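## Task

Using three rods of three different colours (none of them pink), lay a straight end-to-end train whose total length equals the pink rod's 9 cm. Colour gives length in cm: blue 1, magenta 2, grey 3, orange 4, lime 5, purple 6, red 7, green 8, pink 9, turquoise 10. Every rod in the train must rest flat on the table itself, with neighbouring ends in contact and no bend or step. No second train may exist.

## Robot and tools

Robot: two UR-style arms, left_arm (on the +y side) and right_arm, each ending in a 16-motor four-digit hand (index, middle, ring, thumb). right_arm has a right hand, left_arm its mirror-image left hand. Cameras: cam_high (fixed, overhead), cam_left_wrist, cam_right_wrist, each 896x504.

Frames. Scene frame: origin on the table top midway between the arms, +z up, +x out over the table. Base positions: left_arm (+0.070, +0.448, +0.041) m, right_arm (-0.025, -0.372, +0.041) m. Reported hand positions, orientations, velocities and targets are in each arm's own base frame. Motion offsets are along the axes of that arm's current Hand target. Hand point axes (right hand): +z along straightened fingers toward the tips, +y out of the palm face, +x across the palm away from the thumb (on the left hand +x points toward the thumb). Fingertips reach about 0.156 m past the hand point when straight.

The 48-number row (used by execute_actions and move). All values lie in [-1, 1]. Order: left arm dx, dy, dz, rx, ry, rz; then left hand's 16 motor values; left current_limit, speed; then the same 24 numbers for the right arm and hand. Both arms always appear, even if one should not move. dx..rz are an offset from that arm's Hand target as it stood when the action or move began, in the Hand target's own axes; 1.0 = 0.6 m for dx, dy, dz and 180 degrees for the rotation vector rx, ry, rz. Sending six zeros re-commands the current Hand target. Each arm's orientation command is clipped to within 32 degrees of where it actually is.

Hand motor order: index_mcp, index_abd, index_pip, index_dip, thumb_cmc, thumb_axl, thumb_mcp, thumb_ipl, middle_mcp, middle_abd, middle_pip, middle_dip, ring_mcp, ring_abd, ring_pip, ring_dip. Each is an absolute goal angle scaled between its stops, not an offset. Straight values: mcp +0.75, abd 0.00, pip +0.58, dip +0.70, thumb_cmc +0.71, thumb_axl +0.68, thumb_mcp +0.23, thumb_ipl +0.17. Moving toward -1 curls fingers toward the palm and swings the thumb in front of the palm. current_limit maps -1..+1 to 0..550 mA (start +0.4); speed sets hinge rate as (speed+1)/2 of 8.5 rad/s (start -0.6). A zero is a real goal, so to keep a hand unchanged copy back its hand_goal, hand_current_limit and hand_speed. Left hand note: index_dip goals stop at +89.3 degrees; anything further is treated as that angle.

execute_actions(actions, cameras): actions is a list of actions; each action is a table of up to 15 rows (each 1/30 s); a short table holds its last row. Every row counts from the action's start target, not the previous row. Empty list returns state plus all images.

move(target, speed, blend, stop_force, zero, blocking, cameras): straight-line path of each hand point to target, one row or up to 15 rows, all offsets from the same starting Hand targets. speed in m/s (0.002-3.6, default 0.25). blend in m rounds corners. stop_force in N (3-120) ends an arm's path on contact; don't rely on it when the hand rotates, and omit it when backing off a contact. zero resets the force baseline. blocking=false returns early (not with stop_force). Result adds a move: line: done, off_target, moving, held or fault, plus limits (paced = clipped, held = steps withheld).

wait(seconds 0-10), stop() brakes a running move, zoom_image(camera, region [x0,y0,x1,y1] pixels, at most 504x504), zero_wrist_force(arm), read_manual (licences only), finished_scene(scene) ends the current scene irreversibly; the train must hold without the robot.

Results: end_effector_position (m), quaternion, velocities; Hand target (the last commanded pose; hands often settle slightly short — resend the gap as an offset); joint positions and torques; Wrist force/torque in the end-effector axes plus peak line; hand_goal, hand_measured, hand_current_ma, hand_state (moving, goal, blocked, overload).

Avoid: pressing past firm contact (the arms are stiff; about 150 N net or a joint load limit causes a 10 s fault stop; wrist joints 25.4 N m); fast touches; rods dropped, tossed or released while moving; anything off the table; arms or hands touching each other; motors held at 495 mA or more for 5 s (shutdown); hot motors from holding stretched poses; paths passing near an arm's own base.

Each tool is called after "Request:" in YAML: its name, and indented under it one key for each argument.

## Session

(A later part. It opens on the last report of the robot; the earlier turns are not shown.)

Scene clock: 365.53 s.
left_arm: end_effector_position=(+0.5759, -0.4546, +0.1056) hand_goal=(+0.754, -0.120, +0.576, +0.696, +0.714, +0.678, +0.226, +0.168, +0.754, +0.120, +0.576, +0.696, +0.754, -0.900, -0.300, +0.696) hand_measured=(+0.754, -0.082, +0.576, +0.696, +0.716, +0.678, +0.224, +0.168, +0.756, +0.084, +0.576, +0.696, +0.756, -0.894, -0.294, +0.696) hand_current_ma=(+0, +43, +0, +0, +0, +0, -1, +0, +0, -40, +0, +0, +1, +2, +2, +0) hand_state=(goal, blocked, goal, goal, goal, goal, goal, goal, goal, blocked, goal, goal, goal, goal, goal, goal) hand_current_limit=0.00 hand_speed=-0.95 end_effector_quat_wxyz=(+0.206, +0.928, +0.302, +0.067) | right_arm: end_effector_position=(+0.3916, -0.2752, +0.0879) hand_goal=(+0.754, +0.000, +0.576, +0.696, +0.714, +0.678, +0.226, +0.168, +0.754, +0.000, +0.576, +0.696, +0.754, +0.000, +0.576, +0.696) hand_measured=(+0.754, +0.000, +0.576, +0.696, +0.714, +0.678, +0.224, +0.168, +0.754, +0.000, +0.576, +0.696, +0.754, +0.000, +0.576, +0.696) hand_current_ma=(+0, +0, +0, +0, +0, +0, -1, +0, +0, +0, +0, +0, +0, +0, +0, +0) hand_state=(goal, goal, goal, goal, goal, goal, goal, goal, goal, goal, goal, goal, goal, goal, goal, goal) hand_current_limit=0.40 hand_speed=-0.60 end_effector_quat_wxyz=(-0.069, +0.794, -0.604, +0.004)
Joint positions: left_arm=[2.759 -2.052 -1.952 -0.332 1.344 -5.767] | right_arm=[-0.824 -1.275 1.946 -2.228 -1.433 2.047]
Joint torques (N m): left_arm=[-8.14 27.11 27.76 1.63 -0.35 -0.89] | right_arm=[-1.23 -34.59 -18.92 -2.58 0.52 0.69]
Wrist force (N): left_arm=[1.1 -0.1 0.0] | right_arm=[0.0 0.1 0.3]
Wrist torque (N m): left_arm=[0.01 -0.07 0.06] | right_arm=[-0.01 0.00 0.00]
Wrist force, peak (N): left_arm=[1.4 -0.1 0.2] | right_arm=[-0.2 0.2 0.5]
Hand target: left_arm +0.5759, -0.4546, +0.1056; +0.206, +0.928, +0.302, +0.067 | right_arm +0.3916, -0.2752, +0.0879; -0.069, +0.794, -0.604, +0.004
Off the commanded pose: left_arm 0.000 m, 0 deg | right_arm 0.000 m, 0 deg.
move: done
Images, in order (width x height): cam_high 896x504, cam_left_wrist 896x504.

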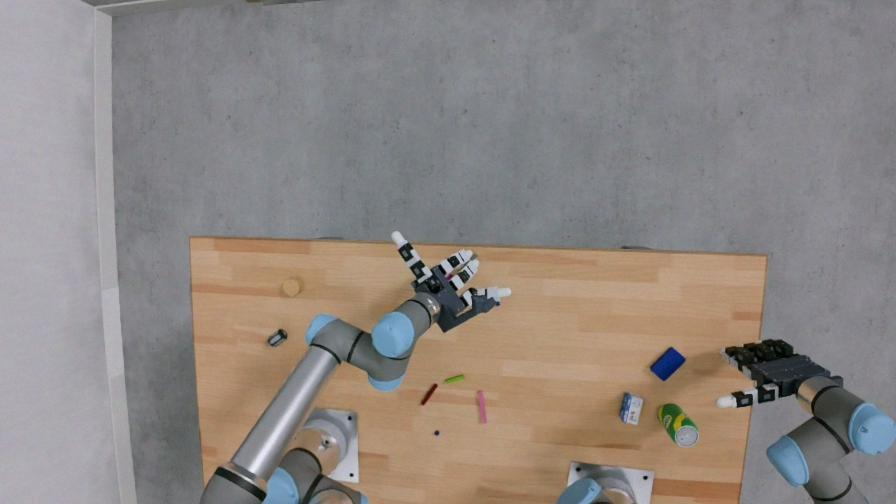

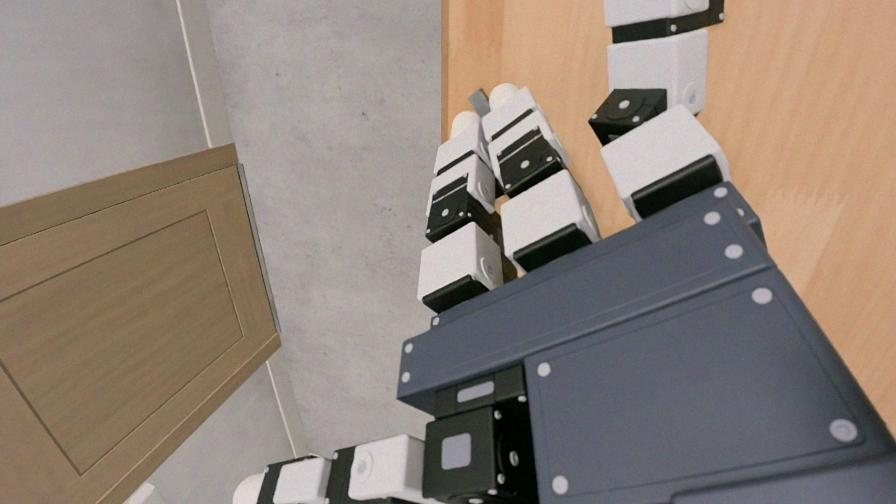

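Request:
move:
  target:
    - [0, 0, 0, 0, 0, 0, 0.754, -0.2, 0.576, 0.696, 0.714, 0.678, 0.226, 0.168, 0.754, 0.2, 0.576, 0.696, 0.754, -0.9, -0.3, 0.696, 0.0, -0.95, 0, 0, 0, 0, 0, 0, 0.754, 0, 0.576, 0.696, 0.714, 0.678, 0.226, 0.168, 0.754, 0, 0.576, 0.696, 0.754, 0, 0.576, 0.696, 0.4, -0.6]
    - [-0.0555, -0.0358, -0.0167, 0, 0, 0, 0.754, -0.2, 0.576, 0.696, 0.714, 0.678, 0.226, 0.168, 0.754, 0.2, 0.576, 0.696, 0.754, -0.9, -0.3, 0.696, 0.0, -0.95, 0, 0, 0, 0, 0, 0, 0.754, 0, 0.576, 0.696, 0.714, 0.678, 0.226, 0.168, 0.754, 0, 0.576, 0.696, 0.754, 0, 0.576, 0.696, 0.4, -0.6]
  speed: 0.05
  cameras: ["cam_high", "cam_left_wrist"]

Request:
zoom_image:
  camera: "cam_left_wrist"
  region: [400, 0, 640, 200]

Request:
zoom_image:
  camera: "cam_high"
  region: [430, 240, 500, 310]

Scene clock: 395.37 s.
left_arm: end_effector_position=(+0.5349, -0.4551, +0.1056) hand_goal=(+0.754, -0.200, +0.576, +0.696, +0.714, +0.678, +0.226, +0.168, +0.754, +0.200, +0.576, +0.696, +0.754, -0.900, -0.300, +0.696) hand_measured=(+0.754, -0.086, +0.576, +0.696, +0.716, +0.678, +0.224, +0.168, +0.758, +0.092, +0.576, +0.696, +0.756, -0.894, -0.294, +0.696) hand_current_ma=(+0, +242, +0, +0, +0, +0, -1, +0, +1, -221, +0, +0, +1, +2, +2, +0) hand_state=(goal, blocked, goal, goal, goal, goal, goal, goal, goal, blocked, goal, goal, goal, goal, goal, goal) hand_current_limit=0.00 hand_speed=-0.95 end_effector_quat_wxyz=(+0.206, +0.928, +0.302, +0.067) | right_arm: end_effector_position=(+0.3916, -0.2752, +0.0879) hand_goal=(+0.754, +0.000, +0.576, +0.696, +0.714, +0.678, +0.226, +0.168, +0.754, +0.000, +0.576, +0.696, +0.754, +0.000, +0.576, +0.696) hand_measured=(+0.754, +0.000, +0.576, +0.696, +0.714, +0.678, +0.224, +0.168, +0.754, +0.000, +0.576, +0.696, +0.754, +0.000, +0.576, +0.696) hand_current_ma=(+0, +0, +0, +0, +0, +0, -1, +0, +0, +0, +0, +0, +0, +0, +0, +0) hand_state=(goal, goal, goal, goal, goal, goal, goal, goal, goal, goal, goal, goal, goal, goal, goal, goal) hand_current_limit=0.40 hand_speed=-0.60 end_effector_quat_wxyz=(-0.069, +0.794, -0.604, +0.004)
Joint positions: left_arm=[2.728 -1.999 -2.048 -0.283 1.356 -5.797] | right_arm=[-0.824 -1.275 1.946 -2.228 -1.433 2.047]
Joint torques (N m): left_arm=[7.33 25.24 25.74 1.19 -0.82 0.99] | right_arm=[-0.45 -35.28 -18.91 -2.62 0.45 0.71]
Wrist force (N): left_arm=[1.0 -0.1 -0.1] | right_arm=[-0.3 0.1 0.3]
Wrist torque (N m): left_arm=[0.02 -0.05 0.19] | right_arm=[-0.01 0.03 -0.02]
Wrist force, peak (N): left_arm=[1.9 0.4 0.1] | right_arm=[0.0 -0.1 0.6]
Hand target: left_arm +0.5350, -0.4550, +0.1056; +0.206, +0.928, +0.302, +0.067 | right_arm +0.3916, -0.2752, +0.0879; -0.069, +0.794, -0.604, +0.004
Off the commanded pose: left_arm 0.000 m, 0 deg | right_arm 0.000 m, 0 deg.
move: done
Images, in order (width x height): cam_high 896x504, cam_left_wrist 896x504.

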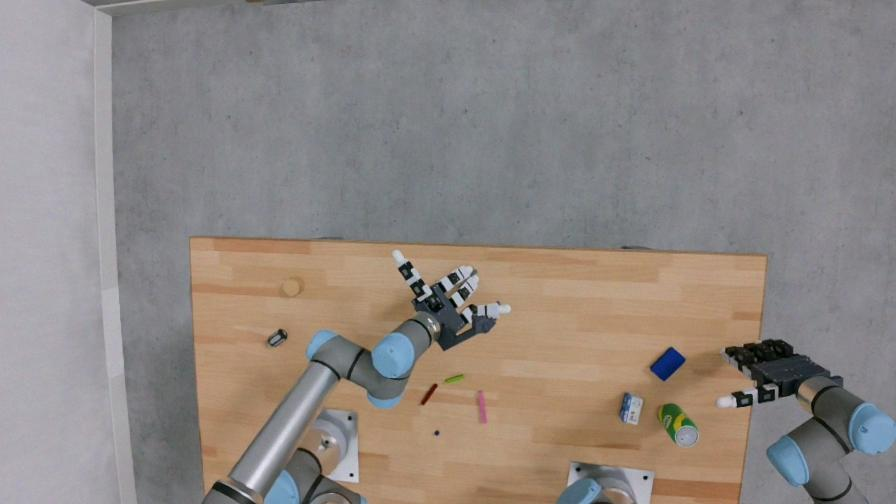

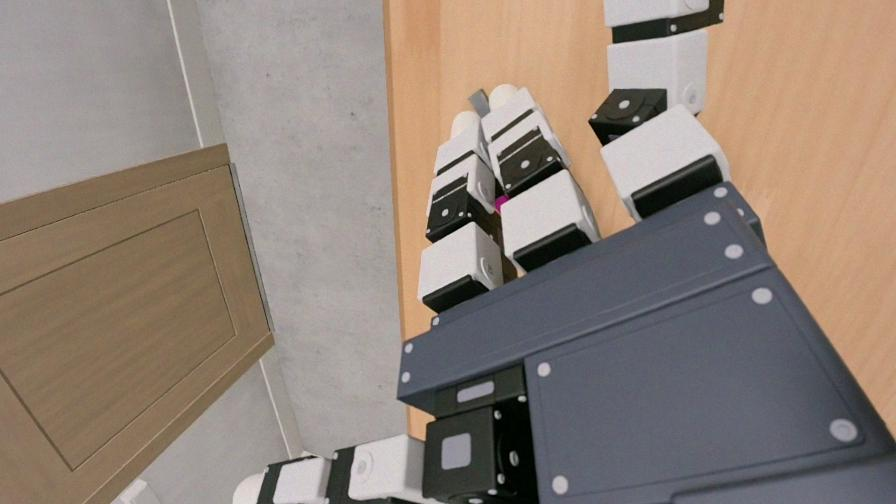

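Scaled by 2.100.

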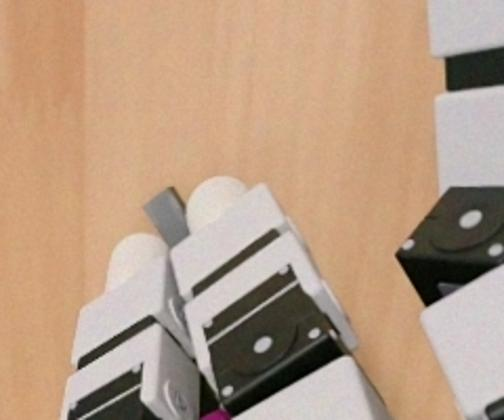

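Scaled by 7.200.

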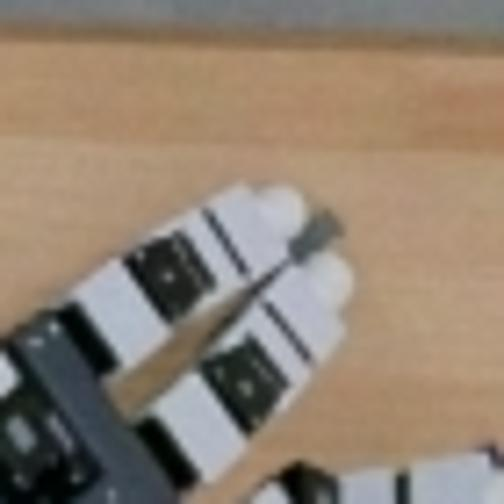

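Request:
move:
  target: [-0.3887, -0.2494, -0.12, 0, -0.0505, 0.1083, 0.754, -0.18, 0.576, 0.696, 0.714, 0.678, 0.226, 0.168, 0.754, 0.18, 0.576, 0.696, 0.754, -0.9, -0.3, 0.696, 0.0, -0.95, 0, 0, 0, 0, 0, 0, 0.754, 0, 0.576, 0.696, 0.714, 0.678, 0.226, 0.168, 0.754, 0, 0.576, 0.696, 0.754, 0, 0.576, 0.696, 0.4, -0.6]
  speed: 0.1
  cameras: ["cam_high", "cam_left_wrist"]

Request:
zoom_image:
  camera: "cam_left_wrist"
  region: [400, 0, 640, 200]

Request:
zoom_image:
  camera: "cam_high"
  region: [420, 350, 500, 430]

Scene clock: 405.63 s.
left_arm: end_effector_position=(+0.2486, -0.4579, +0.1078) hand_goal=(+0.754, -0.180, +0.576, +0.696, +0.714, +0.678, +0.226, +0.168, +0.754, +0.180, +0.576, +0.696, +0.754, -0.900, -0.300, +0.696) hand_measured=(+0.754, -0.086, +0.576, +0.696, +0.716, +0.678, +0.224, +0.168, +0.758, +0.092, +0.576, +0.696, +0.756, -0.894, -0.294, +0.696) hand_current_ma=(+0, +179, +0, +0, +0, +0, -1, +0, +1, -160, +0, +0, +1, +2, +2, +0) hand_state=(goal, blocked, goal, goal, goal, goal, goal, goal, goal, blocked, goal, goal, goal, goal, goal, goal) hand_current_limit=0.00 hand_speed=-0.95 end_effector_quat_wxyz=(+0.215, +0.968, +0.123, +0.027) | right_arm: end_effector_position=(+0.3916, -0.2752, +0.0879) hand_goal=(+0.754, +0.000, +0.576, +0.696, +0.714, +0.678, +0.226, +0.168, +0.754, +0.000, +0.576, +0.696, +0.754, +0.000, +0.576, +0.696) hand_measured=(+0.754, +0.000, +0.576, +0.696, +0.714, +0.678, +0.224, +0.168, +0.754, +0.000, +0.576, +0.696, +0.754, +0.000, +0.576, +0.696) hand_current_ma=(+0, +0, +0, +0, +0, +0, -1, +0, +0, +0, +0, +0, +0, +0, +0, +0) hand_state=(goal, goal, goal, goal, goal, goal, goal, goal, goal, goal, goal, goal, goal, goal, goal, goal) hand_current_limit=0.40 hand_speed=-0.60 end_effector_quat_wxyz=(-0.069, +0.794, -0.604, +0.004)
Joint positions: left_arm=[2.521 -1.644 -2.546 -0.179 1.296 -5.634] | right_arm=[-0.824 -1.275 1.946 -2.228 -1.433 2.047]
Joint torques (N m): left_arm=[10.24 7.45 23.6 1.08 -0.38 -0.93] | right_arm=[-0.51 -35.11 -18.85 -2.51 0.71 0.87]
Wrist force (N): left_arm=[1.4 -0.5 0.3] | right_arm=[0.2 0.0 0.1]
Wrist torque (N m): left_arm=[-0.05 -0.08 0.10] | right_arm=[0.00 -0.02 0.01]
Wrist force, peak (N): left_arm=[2.4 0.3 0.5] | right_arm=[0.0 0.1 0.6]
Hand target: left_arm +0.2487, -0.4578, +0.1077; +0.215, +0.968, +0.123, +0.027 | right_arm +0.3916, -0.2752, +0.0879; -0.069, +0.794, -0.604, +0.004
Off the commanded pose: left_arm 0.000 m, 0 deg | right_arm 0.000 m, 0 deg.
move: done
Images, in order (width x height): cam_high 896x504, cam_left_wrist 896x504.

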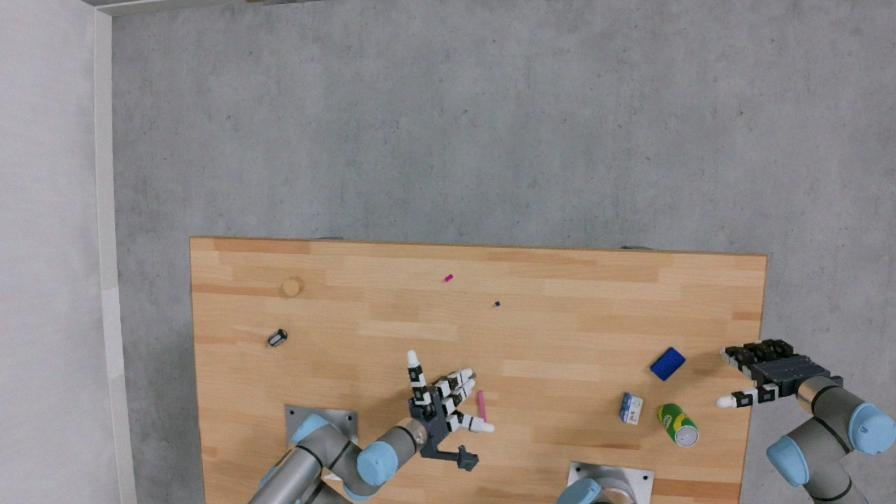

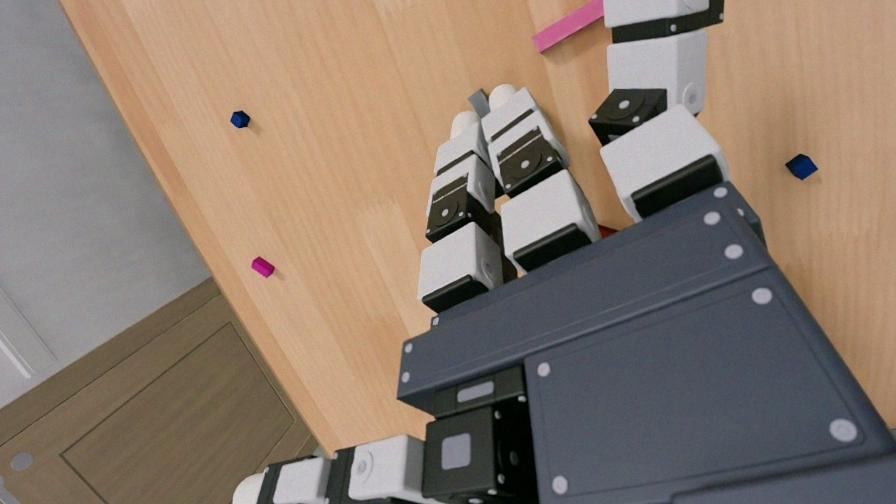

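Scaled by 2.100.

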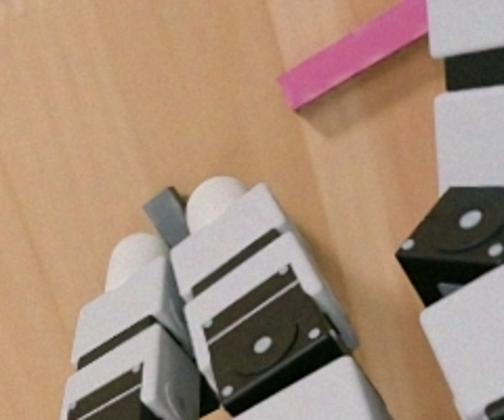

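Scaled by 6.300.

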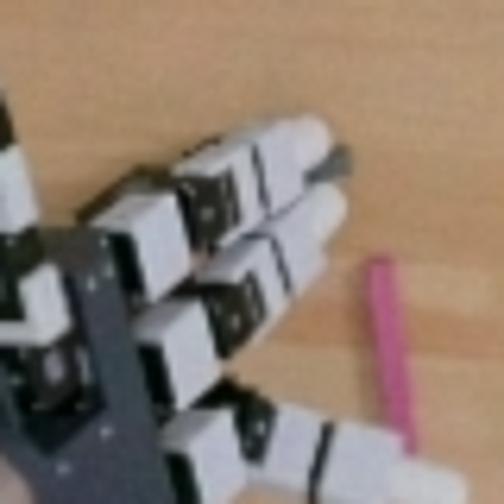

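Request:
move:
  target: [0, 0.0302, 0.0141, 0, 0, 0, 0.754, -0.18, 0.576, 0.696, 0.714, 0.678, 0.226, 0.168, 0.754, 0.18, 0.576, 0.696, 0.754, -0.9, -0.3, 0.696, 0.0, -0.95, 0, 0, 0, 0, 0, 0, 0.754, 0, 0.576, 0.696, 0.714, 0.678, 0.226, 0.168, 0.754, 0, 0.576, 0.696, 0.754, 0, 0.576, 0.696, 0.4, -0.6]
  speed: 0.05

Request:
move:
  target: [0, -0.0070, 0.0151, 0, 0, 0, 0.754, -0.18, 0.576, 0.696, 0.714, 0.678, 0.226, 0.168, 0.754, 0.18, 0.576, 0.696, 0.754, -0.9, -0.3, 0.696, 0.0, -0.95, 0, 0, 0, 0, 0, 0, 0.754, 0, 0.576, 0.696, 0.714, 0.678, 0.226, 0.168, 0.754, 0, 0.576, 0.696, 0.754, 0, 0.576, 0.696, 0.4, -0.6]
  speed: 0.008
  stop_force: 3
  cameras: ["cam_left_wrist"]

Request:
zoom_image:
  camera: "cam_left_wrist"
  region: [440, 60, 540, 140]

Scene clock: 421.40 s.
left_arm: end_effector_position=(+0.2537, -0.4773, +0.1078) hand_goal=(+0.754, -0.180, +0.576, +0.696, +0.714, +0.678, +0.226, +0.168, +0.754, +0.180, +0.576, +0.696, +0.754, -0.900, -0.300, +0.696) hand_measured=(+0.754, -0.086, +0.576, +0.696, +0.716, +0.678, +0.224, +0.168, +0.758, +0.092, +0.576, +0.696, +0.756, -0.894, -0.294, +0.696) hand_current_ma=(+0, +179, +0, +0, +0, +0, -1, +0, +1, -160, +0, +0, +1, +2, +2, +0) hand_state=(goal, blocked, goal, goal, goal, goal, goal, goal, goal, blocked, goal, goal, goal, goal, goal, goal) hand_current_limit=0.00 hand_speed=-0.95 end_effector_quat_wxyz=(+0.215, +0.968, +0.123, +0.027) | right_arm: end_effector_position=(+0.3916, -0.2752, +0.0879) hand_goal=(+0.754, +0.000, +0.576, +0.696, +0.714, +0.678, +0.226, +0.168, +0.754, +0.000, +0.576, +0.696, +0.754, +0.000, +0.576, +0.696) hand_measured=(+0.754, +0.000, +0.576, +0.696, +0.714, +0.678, +0.224, +0.168, +0.754, +0.000, +0.576, +0.696, +0.754, +0.000, +0.576, +0.696) hand_current_ma=(+0, +0, +0, +0, +0, +0, -1, +0, +0, +0, +0, +0, +0, +0, +0, +0) hand_state=(goal, goal, goal, goal, goal, goal, goal, goal, goal, goal, goal, goal, goal, goal, goal, goal) hand_current_limit=0.40 hand_speed=-0.60 end_effector_quat_wxyz=(-0.069, +0.794, -0.604, +0.004)
Joint positions: left_arm=[2.483 -1.69 -2.495 -0.174 1.309 -5.672] | right_arm=[-0.824 -1.275 1.946 -2.228 -1.433 2.047]
Joint torques (N m): left_arm=[10.27 22.83 6.13 3.82 -1 1.7] | right_arm=[-0.08 -35.62 -18.54 -2.54 0.57 1.07]
Wrist force (N): left_arm=[1.4 -0.2 0.0] | right_arm=[0.0 0.0 0.0]
Wrist torque (N m): left_arm=[0.00 -0.11 0.23] | right_arm=[0.00 0.01 0.00]
Wrist force, peak (N): left_arm=[1.7 -0.4 0.1] | right_arm=[0.2 0.1 0.5]
Hand target: left_arm +0.2537, -0.4772, +0.1077; +0.215, +0.968, +0.123, +0.027 | right_arm +0.3916, -0.2752, +0.0879; -0.069, +0.794, -0.604, +0.004
Off the commanded pose: left_arm 0.000 m, 0 deg | right_arm 0.000 m, 0 deg.
move: done

Scene clock: 422.83 s.
left_arm: end_effector_position=(+0.2537, -0.4772, +0.1047) hand_goal=(+0.754, -0.180, +0.576, +0.696, +0.714, +0.678, +0.226, +0.168, +0.754, +0.180, +0.576, +0.696, +0.754, -0.900, -0.300, +0.696) hand_measured=(+0.754, -0.086, +0.576, +0.696, +0.716, +0.678, +0.224, +0.168, +0.756, +0.092, +0.576, +0.696, +0.756, -0.894, -0.294, +0.696) hand_current_ma=(+0, +179, +0, +0, +0, +0, -1, +0, +1, -160, +0, +0, +1, +2, +2, +0) hand_state=(goal, blocked, goal, goal, goal, goal, goal, goal, goal, blocked, goal, goal, goal, goal, goal, goal) hand_current_limit=0.00 hand_speed=-0.95 end_effector_quat_wxyz=(+0.215, +0.968, +0.123, +0.027) | right_arm: end_effector_position=(+0.3916, -0.2752, +0.0879) hand_goal=(+0.754, +0.000, +0.576, +0.696, +0.714, +0.678, +0.226, +0.168, +0.754, +0.000, +0.576, +0.696, +0.754, +0.000, +0.576, +0.696) hand_measured=(+0.754, +0.000, +0.576, +0.696, +0.714, +0.678, +0.224, +0.168, +0.754, +0.000, +0.576, +0.696, +0.754, +0.000, +0.576, +0.696) hand_current_ma=(+0, +0, +0, +0, +0, +0, -1, +0, +0, +0, +0, +0, +0, +0, +0, +0) hand_state=(goal, goal, goal, goal, goal, goal, goal, goal, goal, goal, goal, goal, goal, goal, goal, goal) hand_current_limit=0.40 hand_speed=-0.60 end_effector_quat_wxyz=(-0.069, +0.794, -0.604, +0.004)
Joint positions: left_arm=[2.483 -1.7 -2.498 -0.161 1.309 -5.671] | right_arm=[-0.824 -1.275 1.946 -2.228 -1.433 2.047]
Joint torques (N m): left_arm=[6.75 24.05 23.32 4.23 -1.47 1.7] | right_arm=[-0.74 -36.05 -18.75 -2.66 0.39 1.06]
Wrist force (N): left_arm=[1.4 -0.8 0.2] | right_arm=[0.0 0.1 0.3]
Wrist torque (N m): left_arm=[-0.08 -0.10 0.23] | right_arm=[-0.01 0.00 0.00]
Wrist force, peak (N): left_arm=[0.9 0.1 -4.6] | right_arm=[-0.2 0.0 0.6]
Hand target: left_arm +0.2537, -0.4772, +0.1047; +0.215, +0.968, +0.123, +0.027 (not the last commanded pose) | right_arm +0.3916, -0.2752, +0.0879; -0.069, +0.794, -0.604, +0.004
Off the commanded pose: left_arm 0.007 m, 0 deg | right_arm 0.000 m, 0 deg.
move: contact (left_arm)
Images, in order (width x height): cam_left_wrist 896x504.

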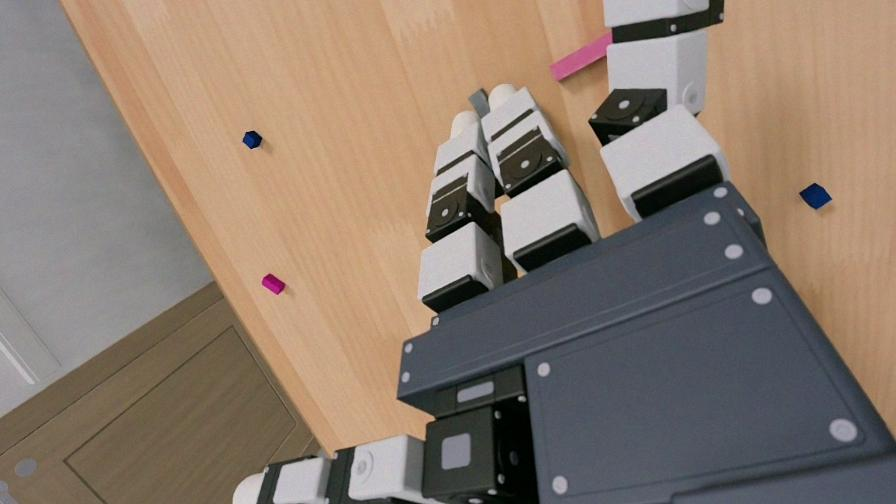

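Scaled by 5.040.

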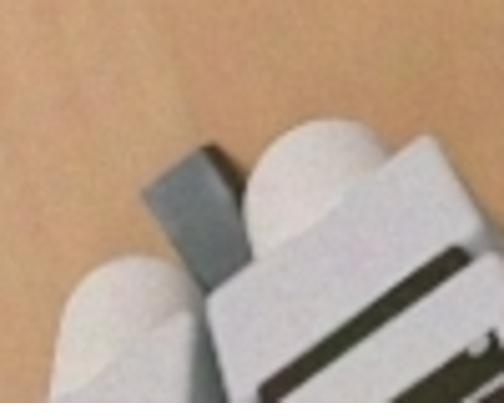

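Request:
move:
  target:
    - [0, 0, 0, 0, 0, 0, 0.754, 0, 0.576, 0.696, 0.714, 0.678, 0.226, 0.168, 0.754, 0, 0.576, 0.696, 0.754, -0.9, -0.3, 0.696, 0.0, -0.95, 0, 0, 0, 0, 0, 0, 0.754, 0, 0.576, 0.696, 0.714, 0.678, 0.226, 0.168, 0.754, 0, 0.576, 0.696, 0.754, 0, 0.576, 0.696, 0.4, -0.6]
    - [0, 0.0352, -0.0755, 0, 0, 0, 0.754, 0, 0.576, 0.696, 0.714, 0.678, 0.226, 0.168, 0.754, 0, 0.576, 0.696, 0.754, -0.9, -0.3, 0.696, 0.0, -0.95, 0, 0, 0, 0, 0, 0, 0.754, 0, 0.576, 0.696, 0.714, 0.678, 0.226, 0.168, 0.754, 0, 0.576, 0.696, 0.754, 0, 0.576, 0.696, 0.4, -0.6]
  speed: 0.05
  cameras: ["cam_high", "cam_left_wrist"]

Request:
zoom_image:
  camera: "cam_left_wrist"
  region: [400, 0, 640, 200]

Request:
zoom_image:
  camera: "cam_high"
  region: [430, 350, 510, 430]

Request:
zoom_image:
  camera: "cam_left_wrist"
  region: [220, 100, 320, 180]

Scene clock: 434.70 s.
left_arm: end_effector_position=(+0.2538, -0.4773, +0.1548) hand_goal=(+0.754, +0.000, +0.576, +0.696, +0.714, +0.678, +0.226, +0.168, +0.754, +0.000, +0.576, +0.696, +0.754, -0.900, -0.300, +0.696) hand_measured=(+0.754, -0.004, +0.576, +0.696, +0.716, +0.678, +0.224, +0.168, +0.756, +0.004, +0.576, +0.696, +0.756, -0.894, -0.294, +0.696) hand_current_ma=(+0, -1, +0, +0, +0, +0, -1, +0, +1, +1, +0, +0, +1, +2, +2, +0) hand_state=(goal, goal, goal, goal, goal, goal, goal, goal, goal, goal, goal, goal, goal, goal, goal, goal) hand_current_limit=0.00 hand_speed=-0.95 end_effector_quat_wxyz=(+0.215, +0.968, +0.123, +0.027) | right_arm: end_effector_position=(+0.3916, -0.2752, +0.0879) hand_goal=(+0.754, +0.000, +0.576, +0.696, +0.714, +0.678, +0.226, +0.168, +0.754, +0.000, +0.576, +0.696, +0.754, +0.000, +0.576, +0.696) hand_measured=(+0.754, +0.000, +0.576, +0.696, +0.714, +0.678, +0.224, +0.168, +0.754, +0.000, +0.576, +0.696, +0.754, +0.000, +0.576, +0.696) hand_current_ma=(+0, +0, +0, +0, +0, +0, -1, +0, +0, +0, +0, +0, +0, +0, +0, +0) hand_state=(goal, goal, goal, goal, goal, goal, goal, goal, goal, goal, goal, goal, goal, goal, goal, goal) hand_current_limit=0.40 hand_speed=-0.60 end_effector_quat_wxyz=(-0.069, +0.794, -0.604, +0.004)
Joint positions: left_arm=[2.483 -1.546 -2.447 -0.366 1.309 -5.671] | right_arm=[-0.824 -1.275 1.946 -2.228 -1.433 2.047]
Joint torques (N m): left_arm=[9.01 5.78 11.64 4.06 -1.46 1.61] | right_arm=[-0.36 -34.75 -18.23 -2.75 0.61 1.08]
Wrist force (N): left_arm=[1.2 -0.2 0.1] | right_arm=[0.1 0.0 0.1]
Wrist torque (N m): left_arm=[-0.02 -0.08 0.18] | right_arm=[-0.01 -0.01 0.00]
Wrist force, peak (N): left_arm=[1.5 -0.4 -0.1] | right_arm=[0.3 0.3 0.5]
Hand target: left_arm +0.2538, -0.4772, +0.1547; +0.215, +0.968, +0.123, +0.027 | right_arm +0.3916, -0.2752, +0.0879; -0.069, +0.794, -0.604, +0.004
Off the commanded pose: left_arm 0.000 m, 0 deg | right_arm 0.000 m, 0 deg.
move: done
Images, in order (width x height): cam_high 896x504, cam_left_wrist 896x504.

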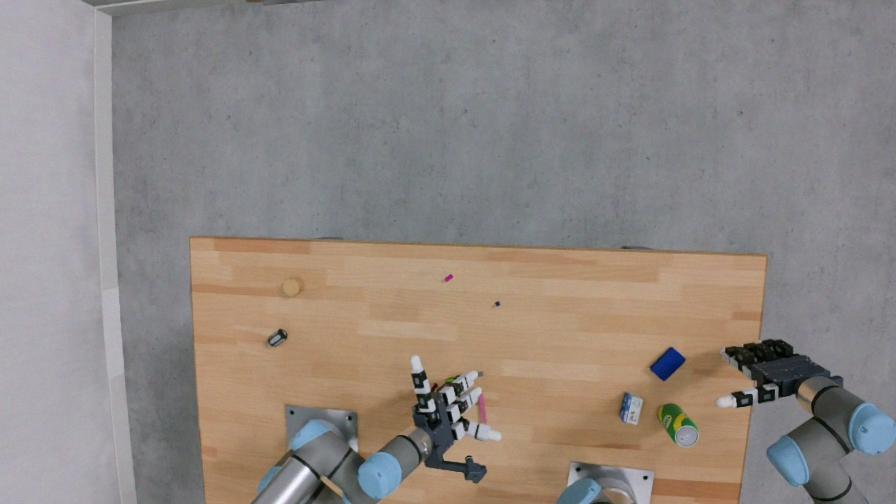

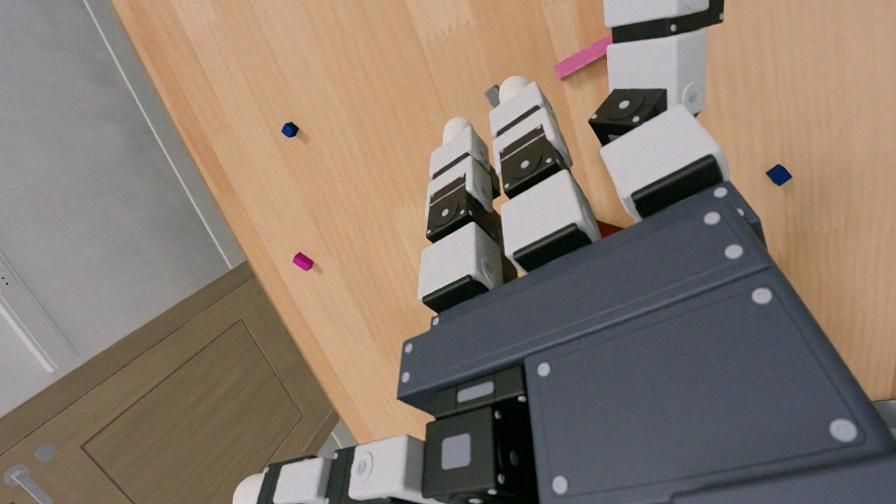

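Scaled by 2.100.

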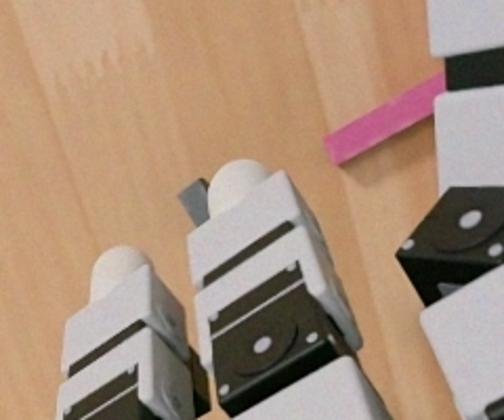

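Scaled by 6.300.

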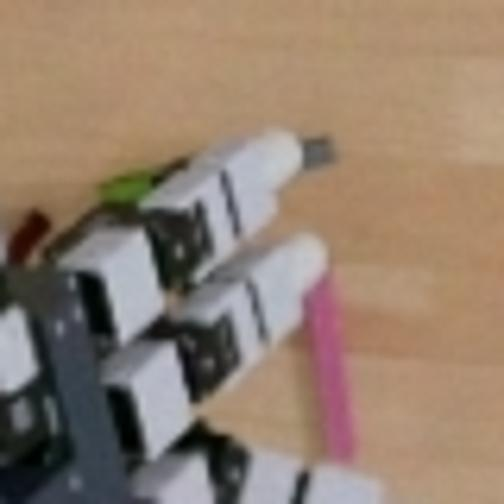

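Scaled by 5.040.

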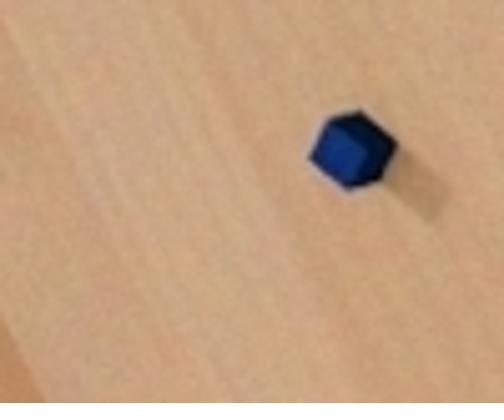

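Request:
move:
  target: [0.2975, 0.1253, 0.0957, 0, 0.0434, -0.0931, 0.754, 0, 0.576, 0.696, 0.714, 0.678, 0.226, 0.168, 0.754, 0, 0.576, 0.696, 0.754, -0.9, -0.3, 0.696, 0.0, -0.95, 0, 0, 0, 0, 0, 0, 0.754, 0, 0.576, 0.696, 0.714, 0.678, 0.226, 0.168, 0.754, 0, 0.576, 0.696, 0.754, 0, 0.576, 0.696, 0.4, -0.6]
  speed: 0.15
  cameras: ["cam_high", "cam_left_wrist"]

Request:
zoom_image:
  camera: "cam_left_wrist"
  region: [420, 40, 560, 160]

Request:
zoom_image:
  camera: "cam_high"
  region: [460, 270, 530, 340]

Scene clock: 454.50 s.
left_arm: end_effector_position=(+0.4497, -0.5219, +0.1343) hand_goal=(+0.754, +0.000, +0.576, +0.696, +0.714, +0.678, +0.226, +0.168, +0.754, +0.000, +0.576, +0.696, +0.754, -0.900, -0.300, +0.696) hand_measured=(+0.756, -0.004, +0.576, +0.696, +0.716, +0.678, +0.224, +0.168, +0.756, +0.002, +0.576, +0.696, +0.756, -0.894, -0.294, +0.696) hand_current_ma=(+0, -1, +0, +0, +0, +0, -1, +0, +1, +1, +0, +0, +1, +2, +2, +0) hand_state=(goal, goal, goal, goal, goal, goal, goal, goal, goal, goal, goal, goal, goal, goal, goal, goal) hand_current_limit=0.00 hand_speed=-0.95 end_effector_quat_wxyz=(+0.207, +0.936, +0.277, +0.061) | right_arm: end_effector_position=(+0.3916, -0.2752, +0.0879) hand_goal=(+0.754, +0.000, +0.576, +0.696, +0.714, +0.678, +0.226, +0.168, +0.754, +0.000, +0.576, +0.696, +0.754, +0.000, +0.576, +0.696) hand_measured=(+0.754, +0.000, +0.576, +0.696, +0.714, +0.678, +0.224, +0.168, +0.754, +0.000, +0.576, +0.696, +0.754, +0.000, +0.576, +0.696) hand_current_ma=(+0, +0, +0, +0, +0, +0, -1, +0, +0, +0, +0, +0, +0, +0, +0, +0) hand_state=(goal, goal, goal, goal, goal, goal, goal, goal, goal, goal, goal, goal, goal, goal, goal, goal) hand_current_limit=0.40 hand_speed=-0.60 end_effector_quat_wxyz=(-0.069, +0.794, -0.604, +0.004)
Joint positions: left_arm=[2.547 -1.92 -2.072 -0.315 1.405 -5.917] | right_arm=[-0.824 -1.275 1.946 -2.228 -1.433 2.047]
Joint torques (N m): left_arm=[-8.34 26.74 17.84 4.21 -1.72 0.91] | right_arm=[-0.06 -35.75 -18.03 -2.44 0.79 1.11]
Wrist force (N): left_arm=[0.9 -0.2 0.1] | right_arm=[-0.2 0.0 0.1]
Wrist torque (N m): left_arm=[-0.03 -0.03 0.05] | right_arm=[-0.01 0.02 -0.02]
Wrist force, peak (N): left_arm=[2.2 0.6 1.0] | right_arm=[-0.4 0.2 0.5]
Hand target: left_arm +0.4497, -0.5219, +0.1343; +0.208, +0.936, +0.277, +0.061 | right_arm +0.3916, -0.2752, +0.0879; -0.069, +0.794, -0.604, +0.004
Off the commanded pose: left_arm 0.000 m, 0 deg | right_arm 0.000 m, 0 deg.
move: done
Images, in order (width x height): cam_high 896x504, cam_left_wrist 896x504.

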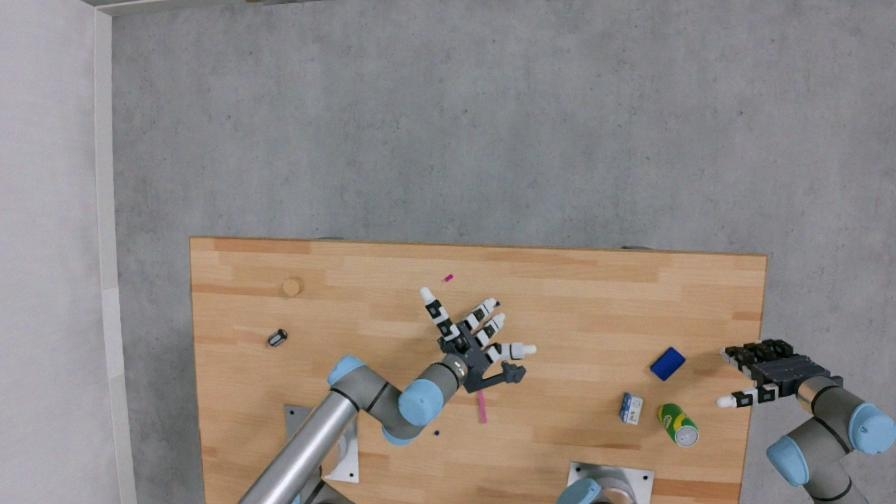

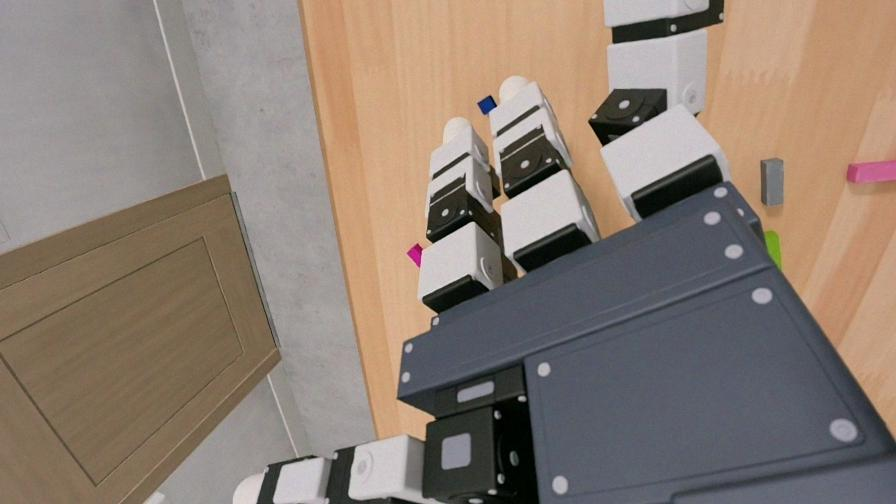

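Scaled by 3.600.

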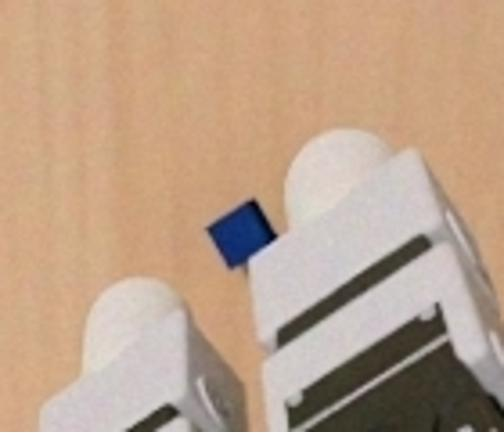

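Scaled by 7.200.

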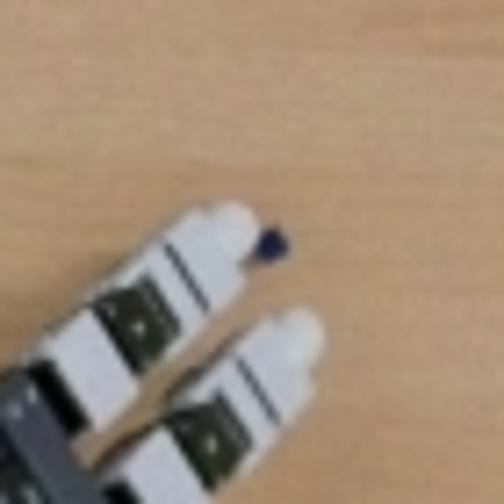

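Request:
move:
  target: [0.0117, -0.0074, 0.0278, 0, 0, 0, 0.754, 0, 0.576, 0.696, 0.714, 0.678, 0.226, 0.168, 0.754, 0, 0.576, 0.696, 0.754, -0.9, -0.3, 0.696, 0.0, -0.95, 0, 0, 0, 0, 0, 0, 0.754, 0, 0.576, 0.696, 0.714, 0.678, 0.226, 0.168, 0.754, 0, 0.576, 0.696, 0.754, 0, 0.576, 0.696, 0.4, -0.6]
  speed: 0.08
  cameras: ["cam_high", "cam_left_wrist"]

Request:
zoom_image:
  camera: "cam_left_wrist"
  region: [420, 40, 560, 160]

Request:
zoom_image:
  camera: "cam_high"
  region: [460, 270, 530, 340]

Scene clock: 473.67 s.
left_arm: end_effector_position=(+0.4573, -0.5206, +0.1172) hand_goal=(+0.754, +0.000, +0.576, +0.696, +0.714, +0.678, +0.226, +0.168, +0.754, +0.000, +0.576, +0.696, +0.754, -0.900, -0.300, +0.696) hand_measured=(+0.756, -0.004, +0.576, +0.696, +0.716, +0.678, +0.224, +0.168, +0.756, +0.002, +0.576, +0.696, +0.756, -0.894, -0.294, +0.696) hand_current_ma=(+0, -1, +0, +0, +0, +0, -1, +0, +1, +1, +0, +0, +1, +2, +2, +0) hand_state=(goal, goal, goal, goal, goal, goal, goal, goal, goal, goal, goal, goal, goal, goal, goal, goal) hand_current_limit=0.00 hand_speed=-0.95 end_effector_quat_wxyz=(+0.208, +0.936, +0.277, +0.061) end_effector_velocity=(+0.000, +0.000, +0.001) end_effector_angular_velocity=(+0.001, +0.001, +0.001) | right_arm: end_effector_position=(+0.3916, -0.2752, +0.0879) hand_goal=(+0.754, +0.000, +0.576, +0.696, +0.714, +0.678, +0.226, +0.168, +0.754, +0.000, +0.576, +0.696, +0.754, +0.000, +0.576, +0.696) hand_measured=(+0.754, +0.000, +0.576, +0.696, +0.714, +0.678, +0.224, +0.168, +0.754, +0.000, +0.576, +0.696, +0.754, +0.000, +0.576, +0.696) hand_current_ma=(+0, +0, +0, +0, +0, +0, -1, +0, +0, +0, +0, +0, +0, +0, +0, +0) hand_state=(goal, goal, goal, goal, goal, goal, goal, goal, goal, goal, goal, goal, goal, goal, goal, goal) hand_current_limit=0.40 hand_speed=-0.60 end_effector_quat_wxyz=(-0.069, +0.794, -0.604, +0.004)
Joint positions: left_arm=[2.557 -1.962 -2.072 -0.275 1.401 -5.907] | right_arm=[-0.824 -1.275 1.946 -2.228 -1.433 2.047]
Joint velocities: left_arm=[0 0.003 0.001 -0.005 0.001 -0.001] | right_arm=[within noise]
Joint torques (N m): left_arm=[-6.93 35.17 26.62 1.08 -0.67 -0.57] | right_arm=[-0.81 -35.42 -18.16 -2.65 0.69 1.12]
Wrist force (N): left_arm=[1.3 -0.3 0.1] | right_arm=[-0.2 0.1 0.1]
Wrist torque (N m): left_arm=[-0.04 -0.09 0.09] | right_arm=[0.01 0.02 -0.01]
Wrist force, peak (N): left_arm=[1.5 -0.6 0.5] | right_arm=[0.1 0.5 0.3]
Hand target: left_arm +0.4572, -0.5207, +0.1173; +0.208, +0.936, +0.277, +0.061 | right_arm +0.3916, -0.2752, +0.0879; -0.069, +0.794, -0.604, +0.004
Off the commanded pose: left_arm 0.000 m, 0 deg | right_arm 0.000 m, 0 deg.
move: done
Images, in order (width x height): cam_high 896x504, cam_left_wrist 896x504.

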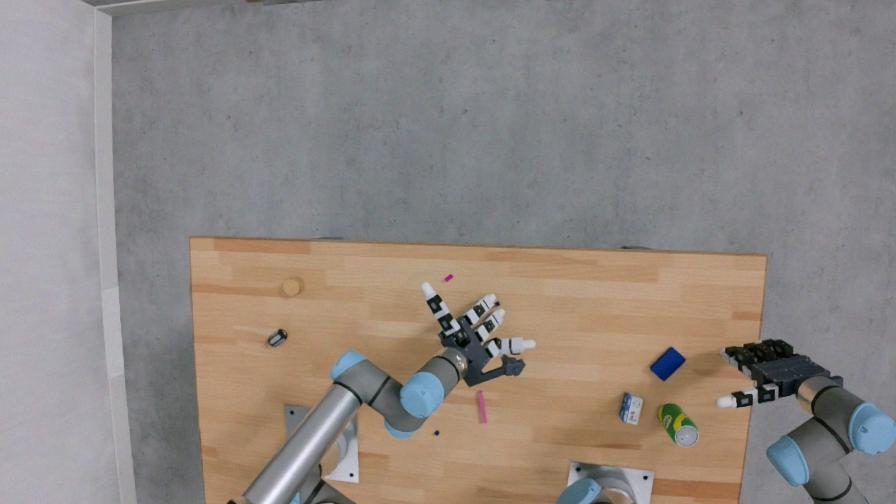

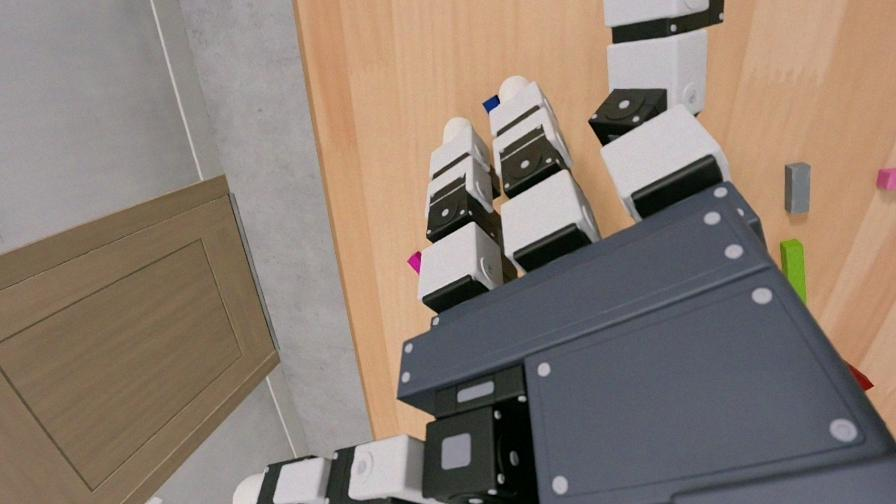

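Scaled by 3.600.

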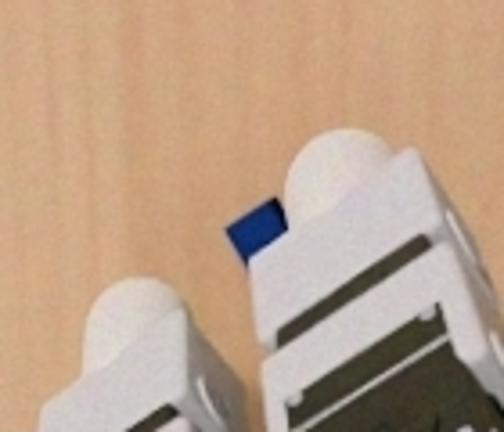

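Scaled by 7.200.

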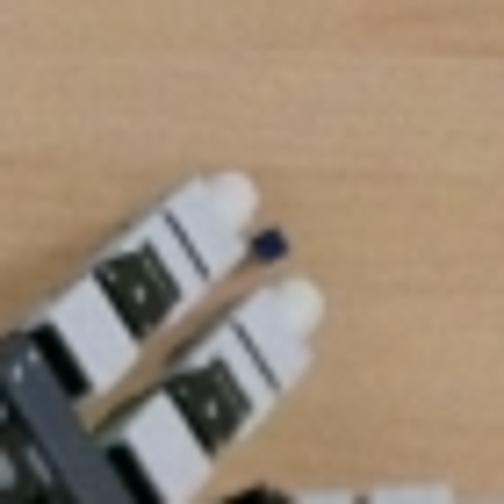

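Request:
move:
  target: [0, -0.0113, 0.0249, 0, 0, 0, 0.754, 0, 0.576, 0.696, 0.714, 0.678, 0.226, 0.168, 0.754, 0, 0.576, 0.696, 0.754, -0.9, -0.3, 0.696, 0.0, -0.95, 0, 0, 0, 0, 0, 0, 0.754, 0, 0.576, 0.696, 0.714, 0.678, 0.226, 0.168, 0.754, 0, 0.576, 0.696, 0.754, 0, 0.576, 0.696, 0.4, -0.6]
  speed: 0.012
  stop_force: 3
  cameras: ["cam_high", "cam_left_wrist"]

Request:
zoom_image:
  camera: "cam_left_wrist"
  region: [420, 40, 560, 160]

Request:
zoom_image:
  camera: "cam_high"
  region: [460, 270, 530, 340]

Scene clock: 485.67 s.
left_arm: end_effector_position=(+0.4573, -0.5208, +0.1039) hand_goal=(+0.754, +0.000, +0.576, +0.696, +0.714, +0.678, +0.226, +0.168, +0.754, +0.000, +0.576, +0.696, +0.754, -0.900, -0.300, +0.696) hand_measured=(+0.754, -0.002, +0.576, +0.696, +0.716, +0.678, +0.224, +0.168, +0.756, +0.002, +0.576, +0.696, +0.756, -0.894, -0.294, +0.696) hand_current_ma=(+0, -1, +0, +0, +0, +0, -1, +0, +0, +0, +0, +0, +1, +2, +2, +0) hand_state=(goal, goal, goal, goal, goal, goal, goal, goal, goal, goal, goal, goal, goal, goal, goal, goal) hand_current_limit=0.00 hand_speed=-0.95 end_effector_quat_wxyz=(+0.208, +0.936, +0.277, +0.061) | right_arm: end_effector_position=(+0.3916, -0.2752, +0.0879) hand_goal=(+0.754, +0.000, +0.576, +0.696, +0.714, +0.678, +0.226, +0.168, +0.754, +0.000, +0.576, +0.696, +0.754, +0.000, +0.576, +0.696) hand_measured=(+0.754, +0.000, +0.576, +0.696, +0.714, +0.678, +0.224, +0.168, +0.754, +0.000, +0.576, +0.696, +0.754, +0.000, +0.576, +0.696) hand_current_ma=(+0, +0, +0, +0, +0, +0, -1, +0, +0, +0, +0, +0, +0, +0, +0, +0) hand_state=(goal, goal, goal, goal, goal, goal, goal, goal, goal, goal, goal, goal, goal, goal, goal, goal) hand_current_limit=0.40 hand_speed=-0.60 end_effector_quat_wxyz=(-0.069, +0.794, -0.604, +0.004)
Joint positions: left_arm=[2.557 -1.99 -2.079 -0.24 1.401 -5.908] | right_arm=[-0.824 -1.275 1.946 -2.228 -1.433 2.047]
Joint torques (N m): left_arm=[-6.57 35.89 24.44 4.07 0.09 -0.65] | right_arm=[-1.53 -34.82 -18.01 -2.7 0.81 1.29]
Wrist force (N): left_arm=[1.4 -0.2 -2.5] | right_arm=[-0.5 0.0 0.1]
Wrist torque (N m): left_arm=[0.22 -0.09 0.08] | right_arm=[0.01 0.06 -0.04]
Wrist force, peak (N): left_arm=[1.0 0.2 -12.2] | right_arm=[-0.2 0.2 0.4]
Hand target: left_arm +0.4573, -0.5208, +0.1039; +0.208, +0.936, +0.277, +0.061 (not the last commanded pose) | right_arm +0.3916, -0.2752, +0.0879; -0.069, +0.794, -0.604, +0.004
Off the commanded pose: left_arm 0.003 m, 0 deg | right_arm 0.000 m, 0 deg.
move: contact (left_arm)
Images, in order (width x height): cam_high 896x504, cam_left_wrist 896x504.

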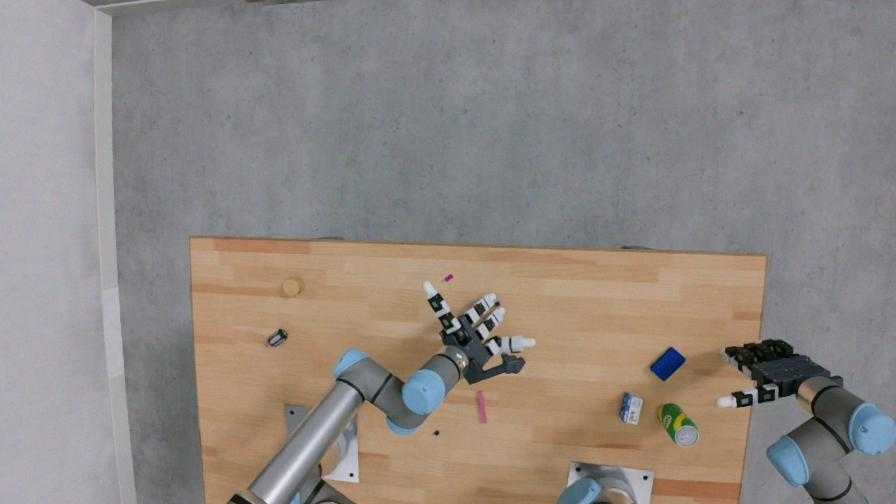

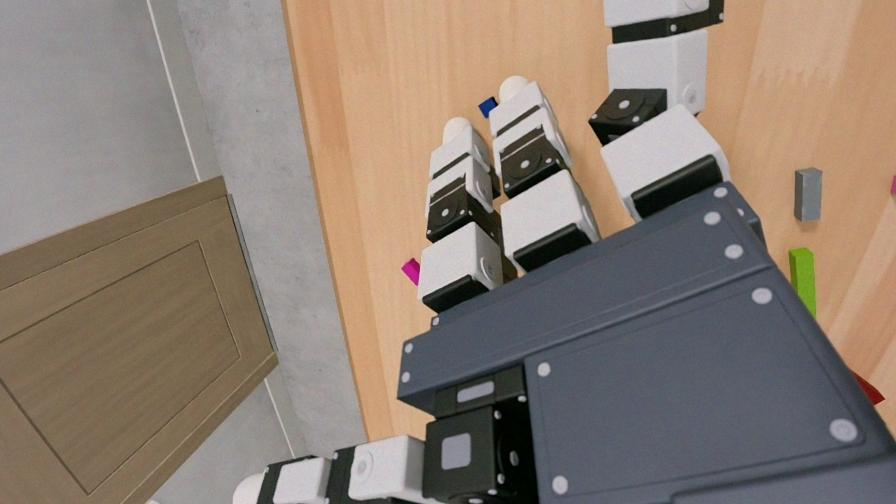

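Scaled by 3.600.

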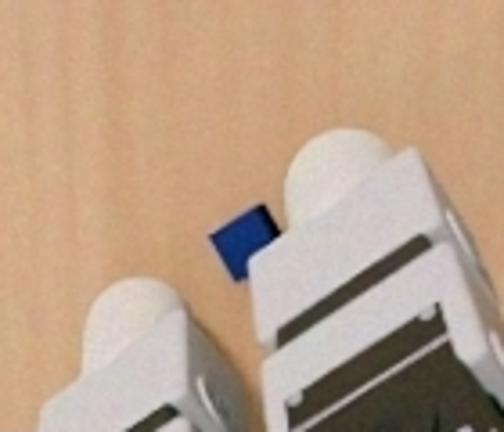

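Scaled by 7.200.

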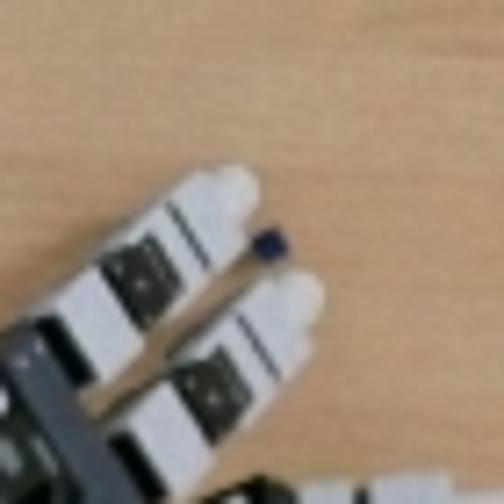

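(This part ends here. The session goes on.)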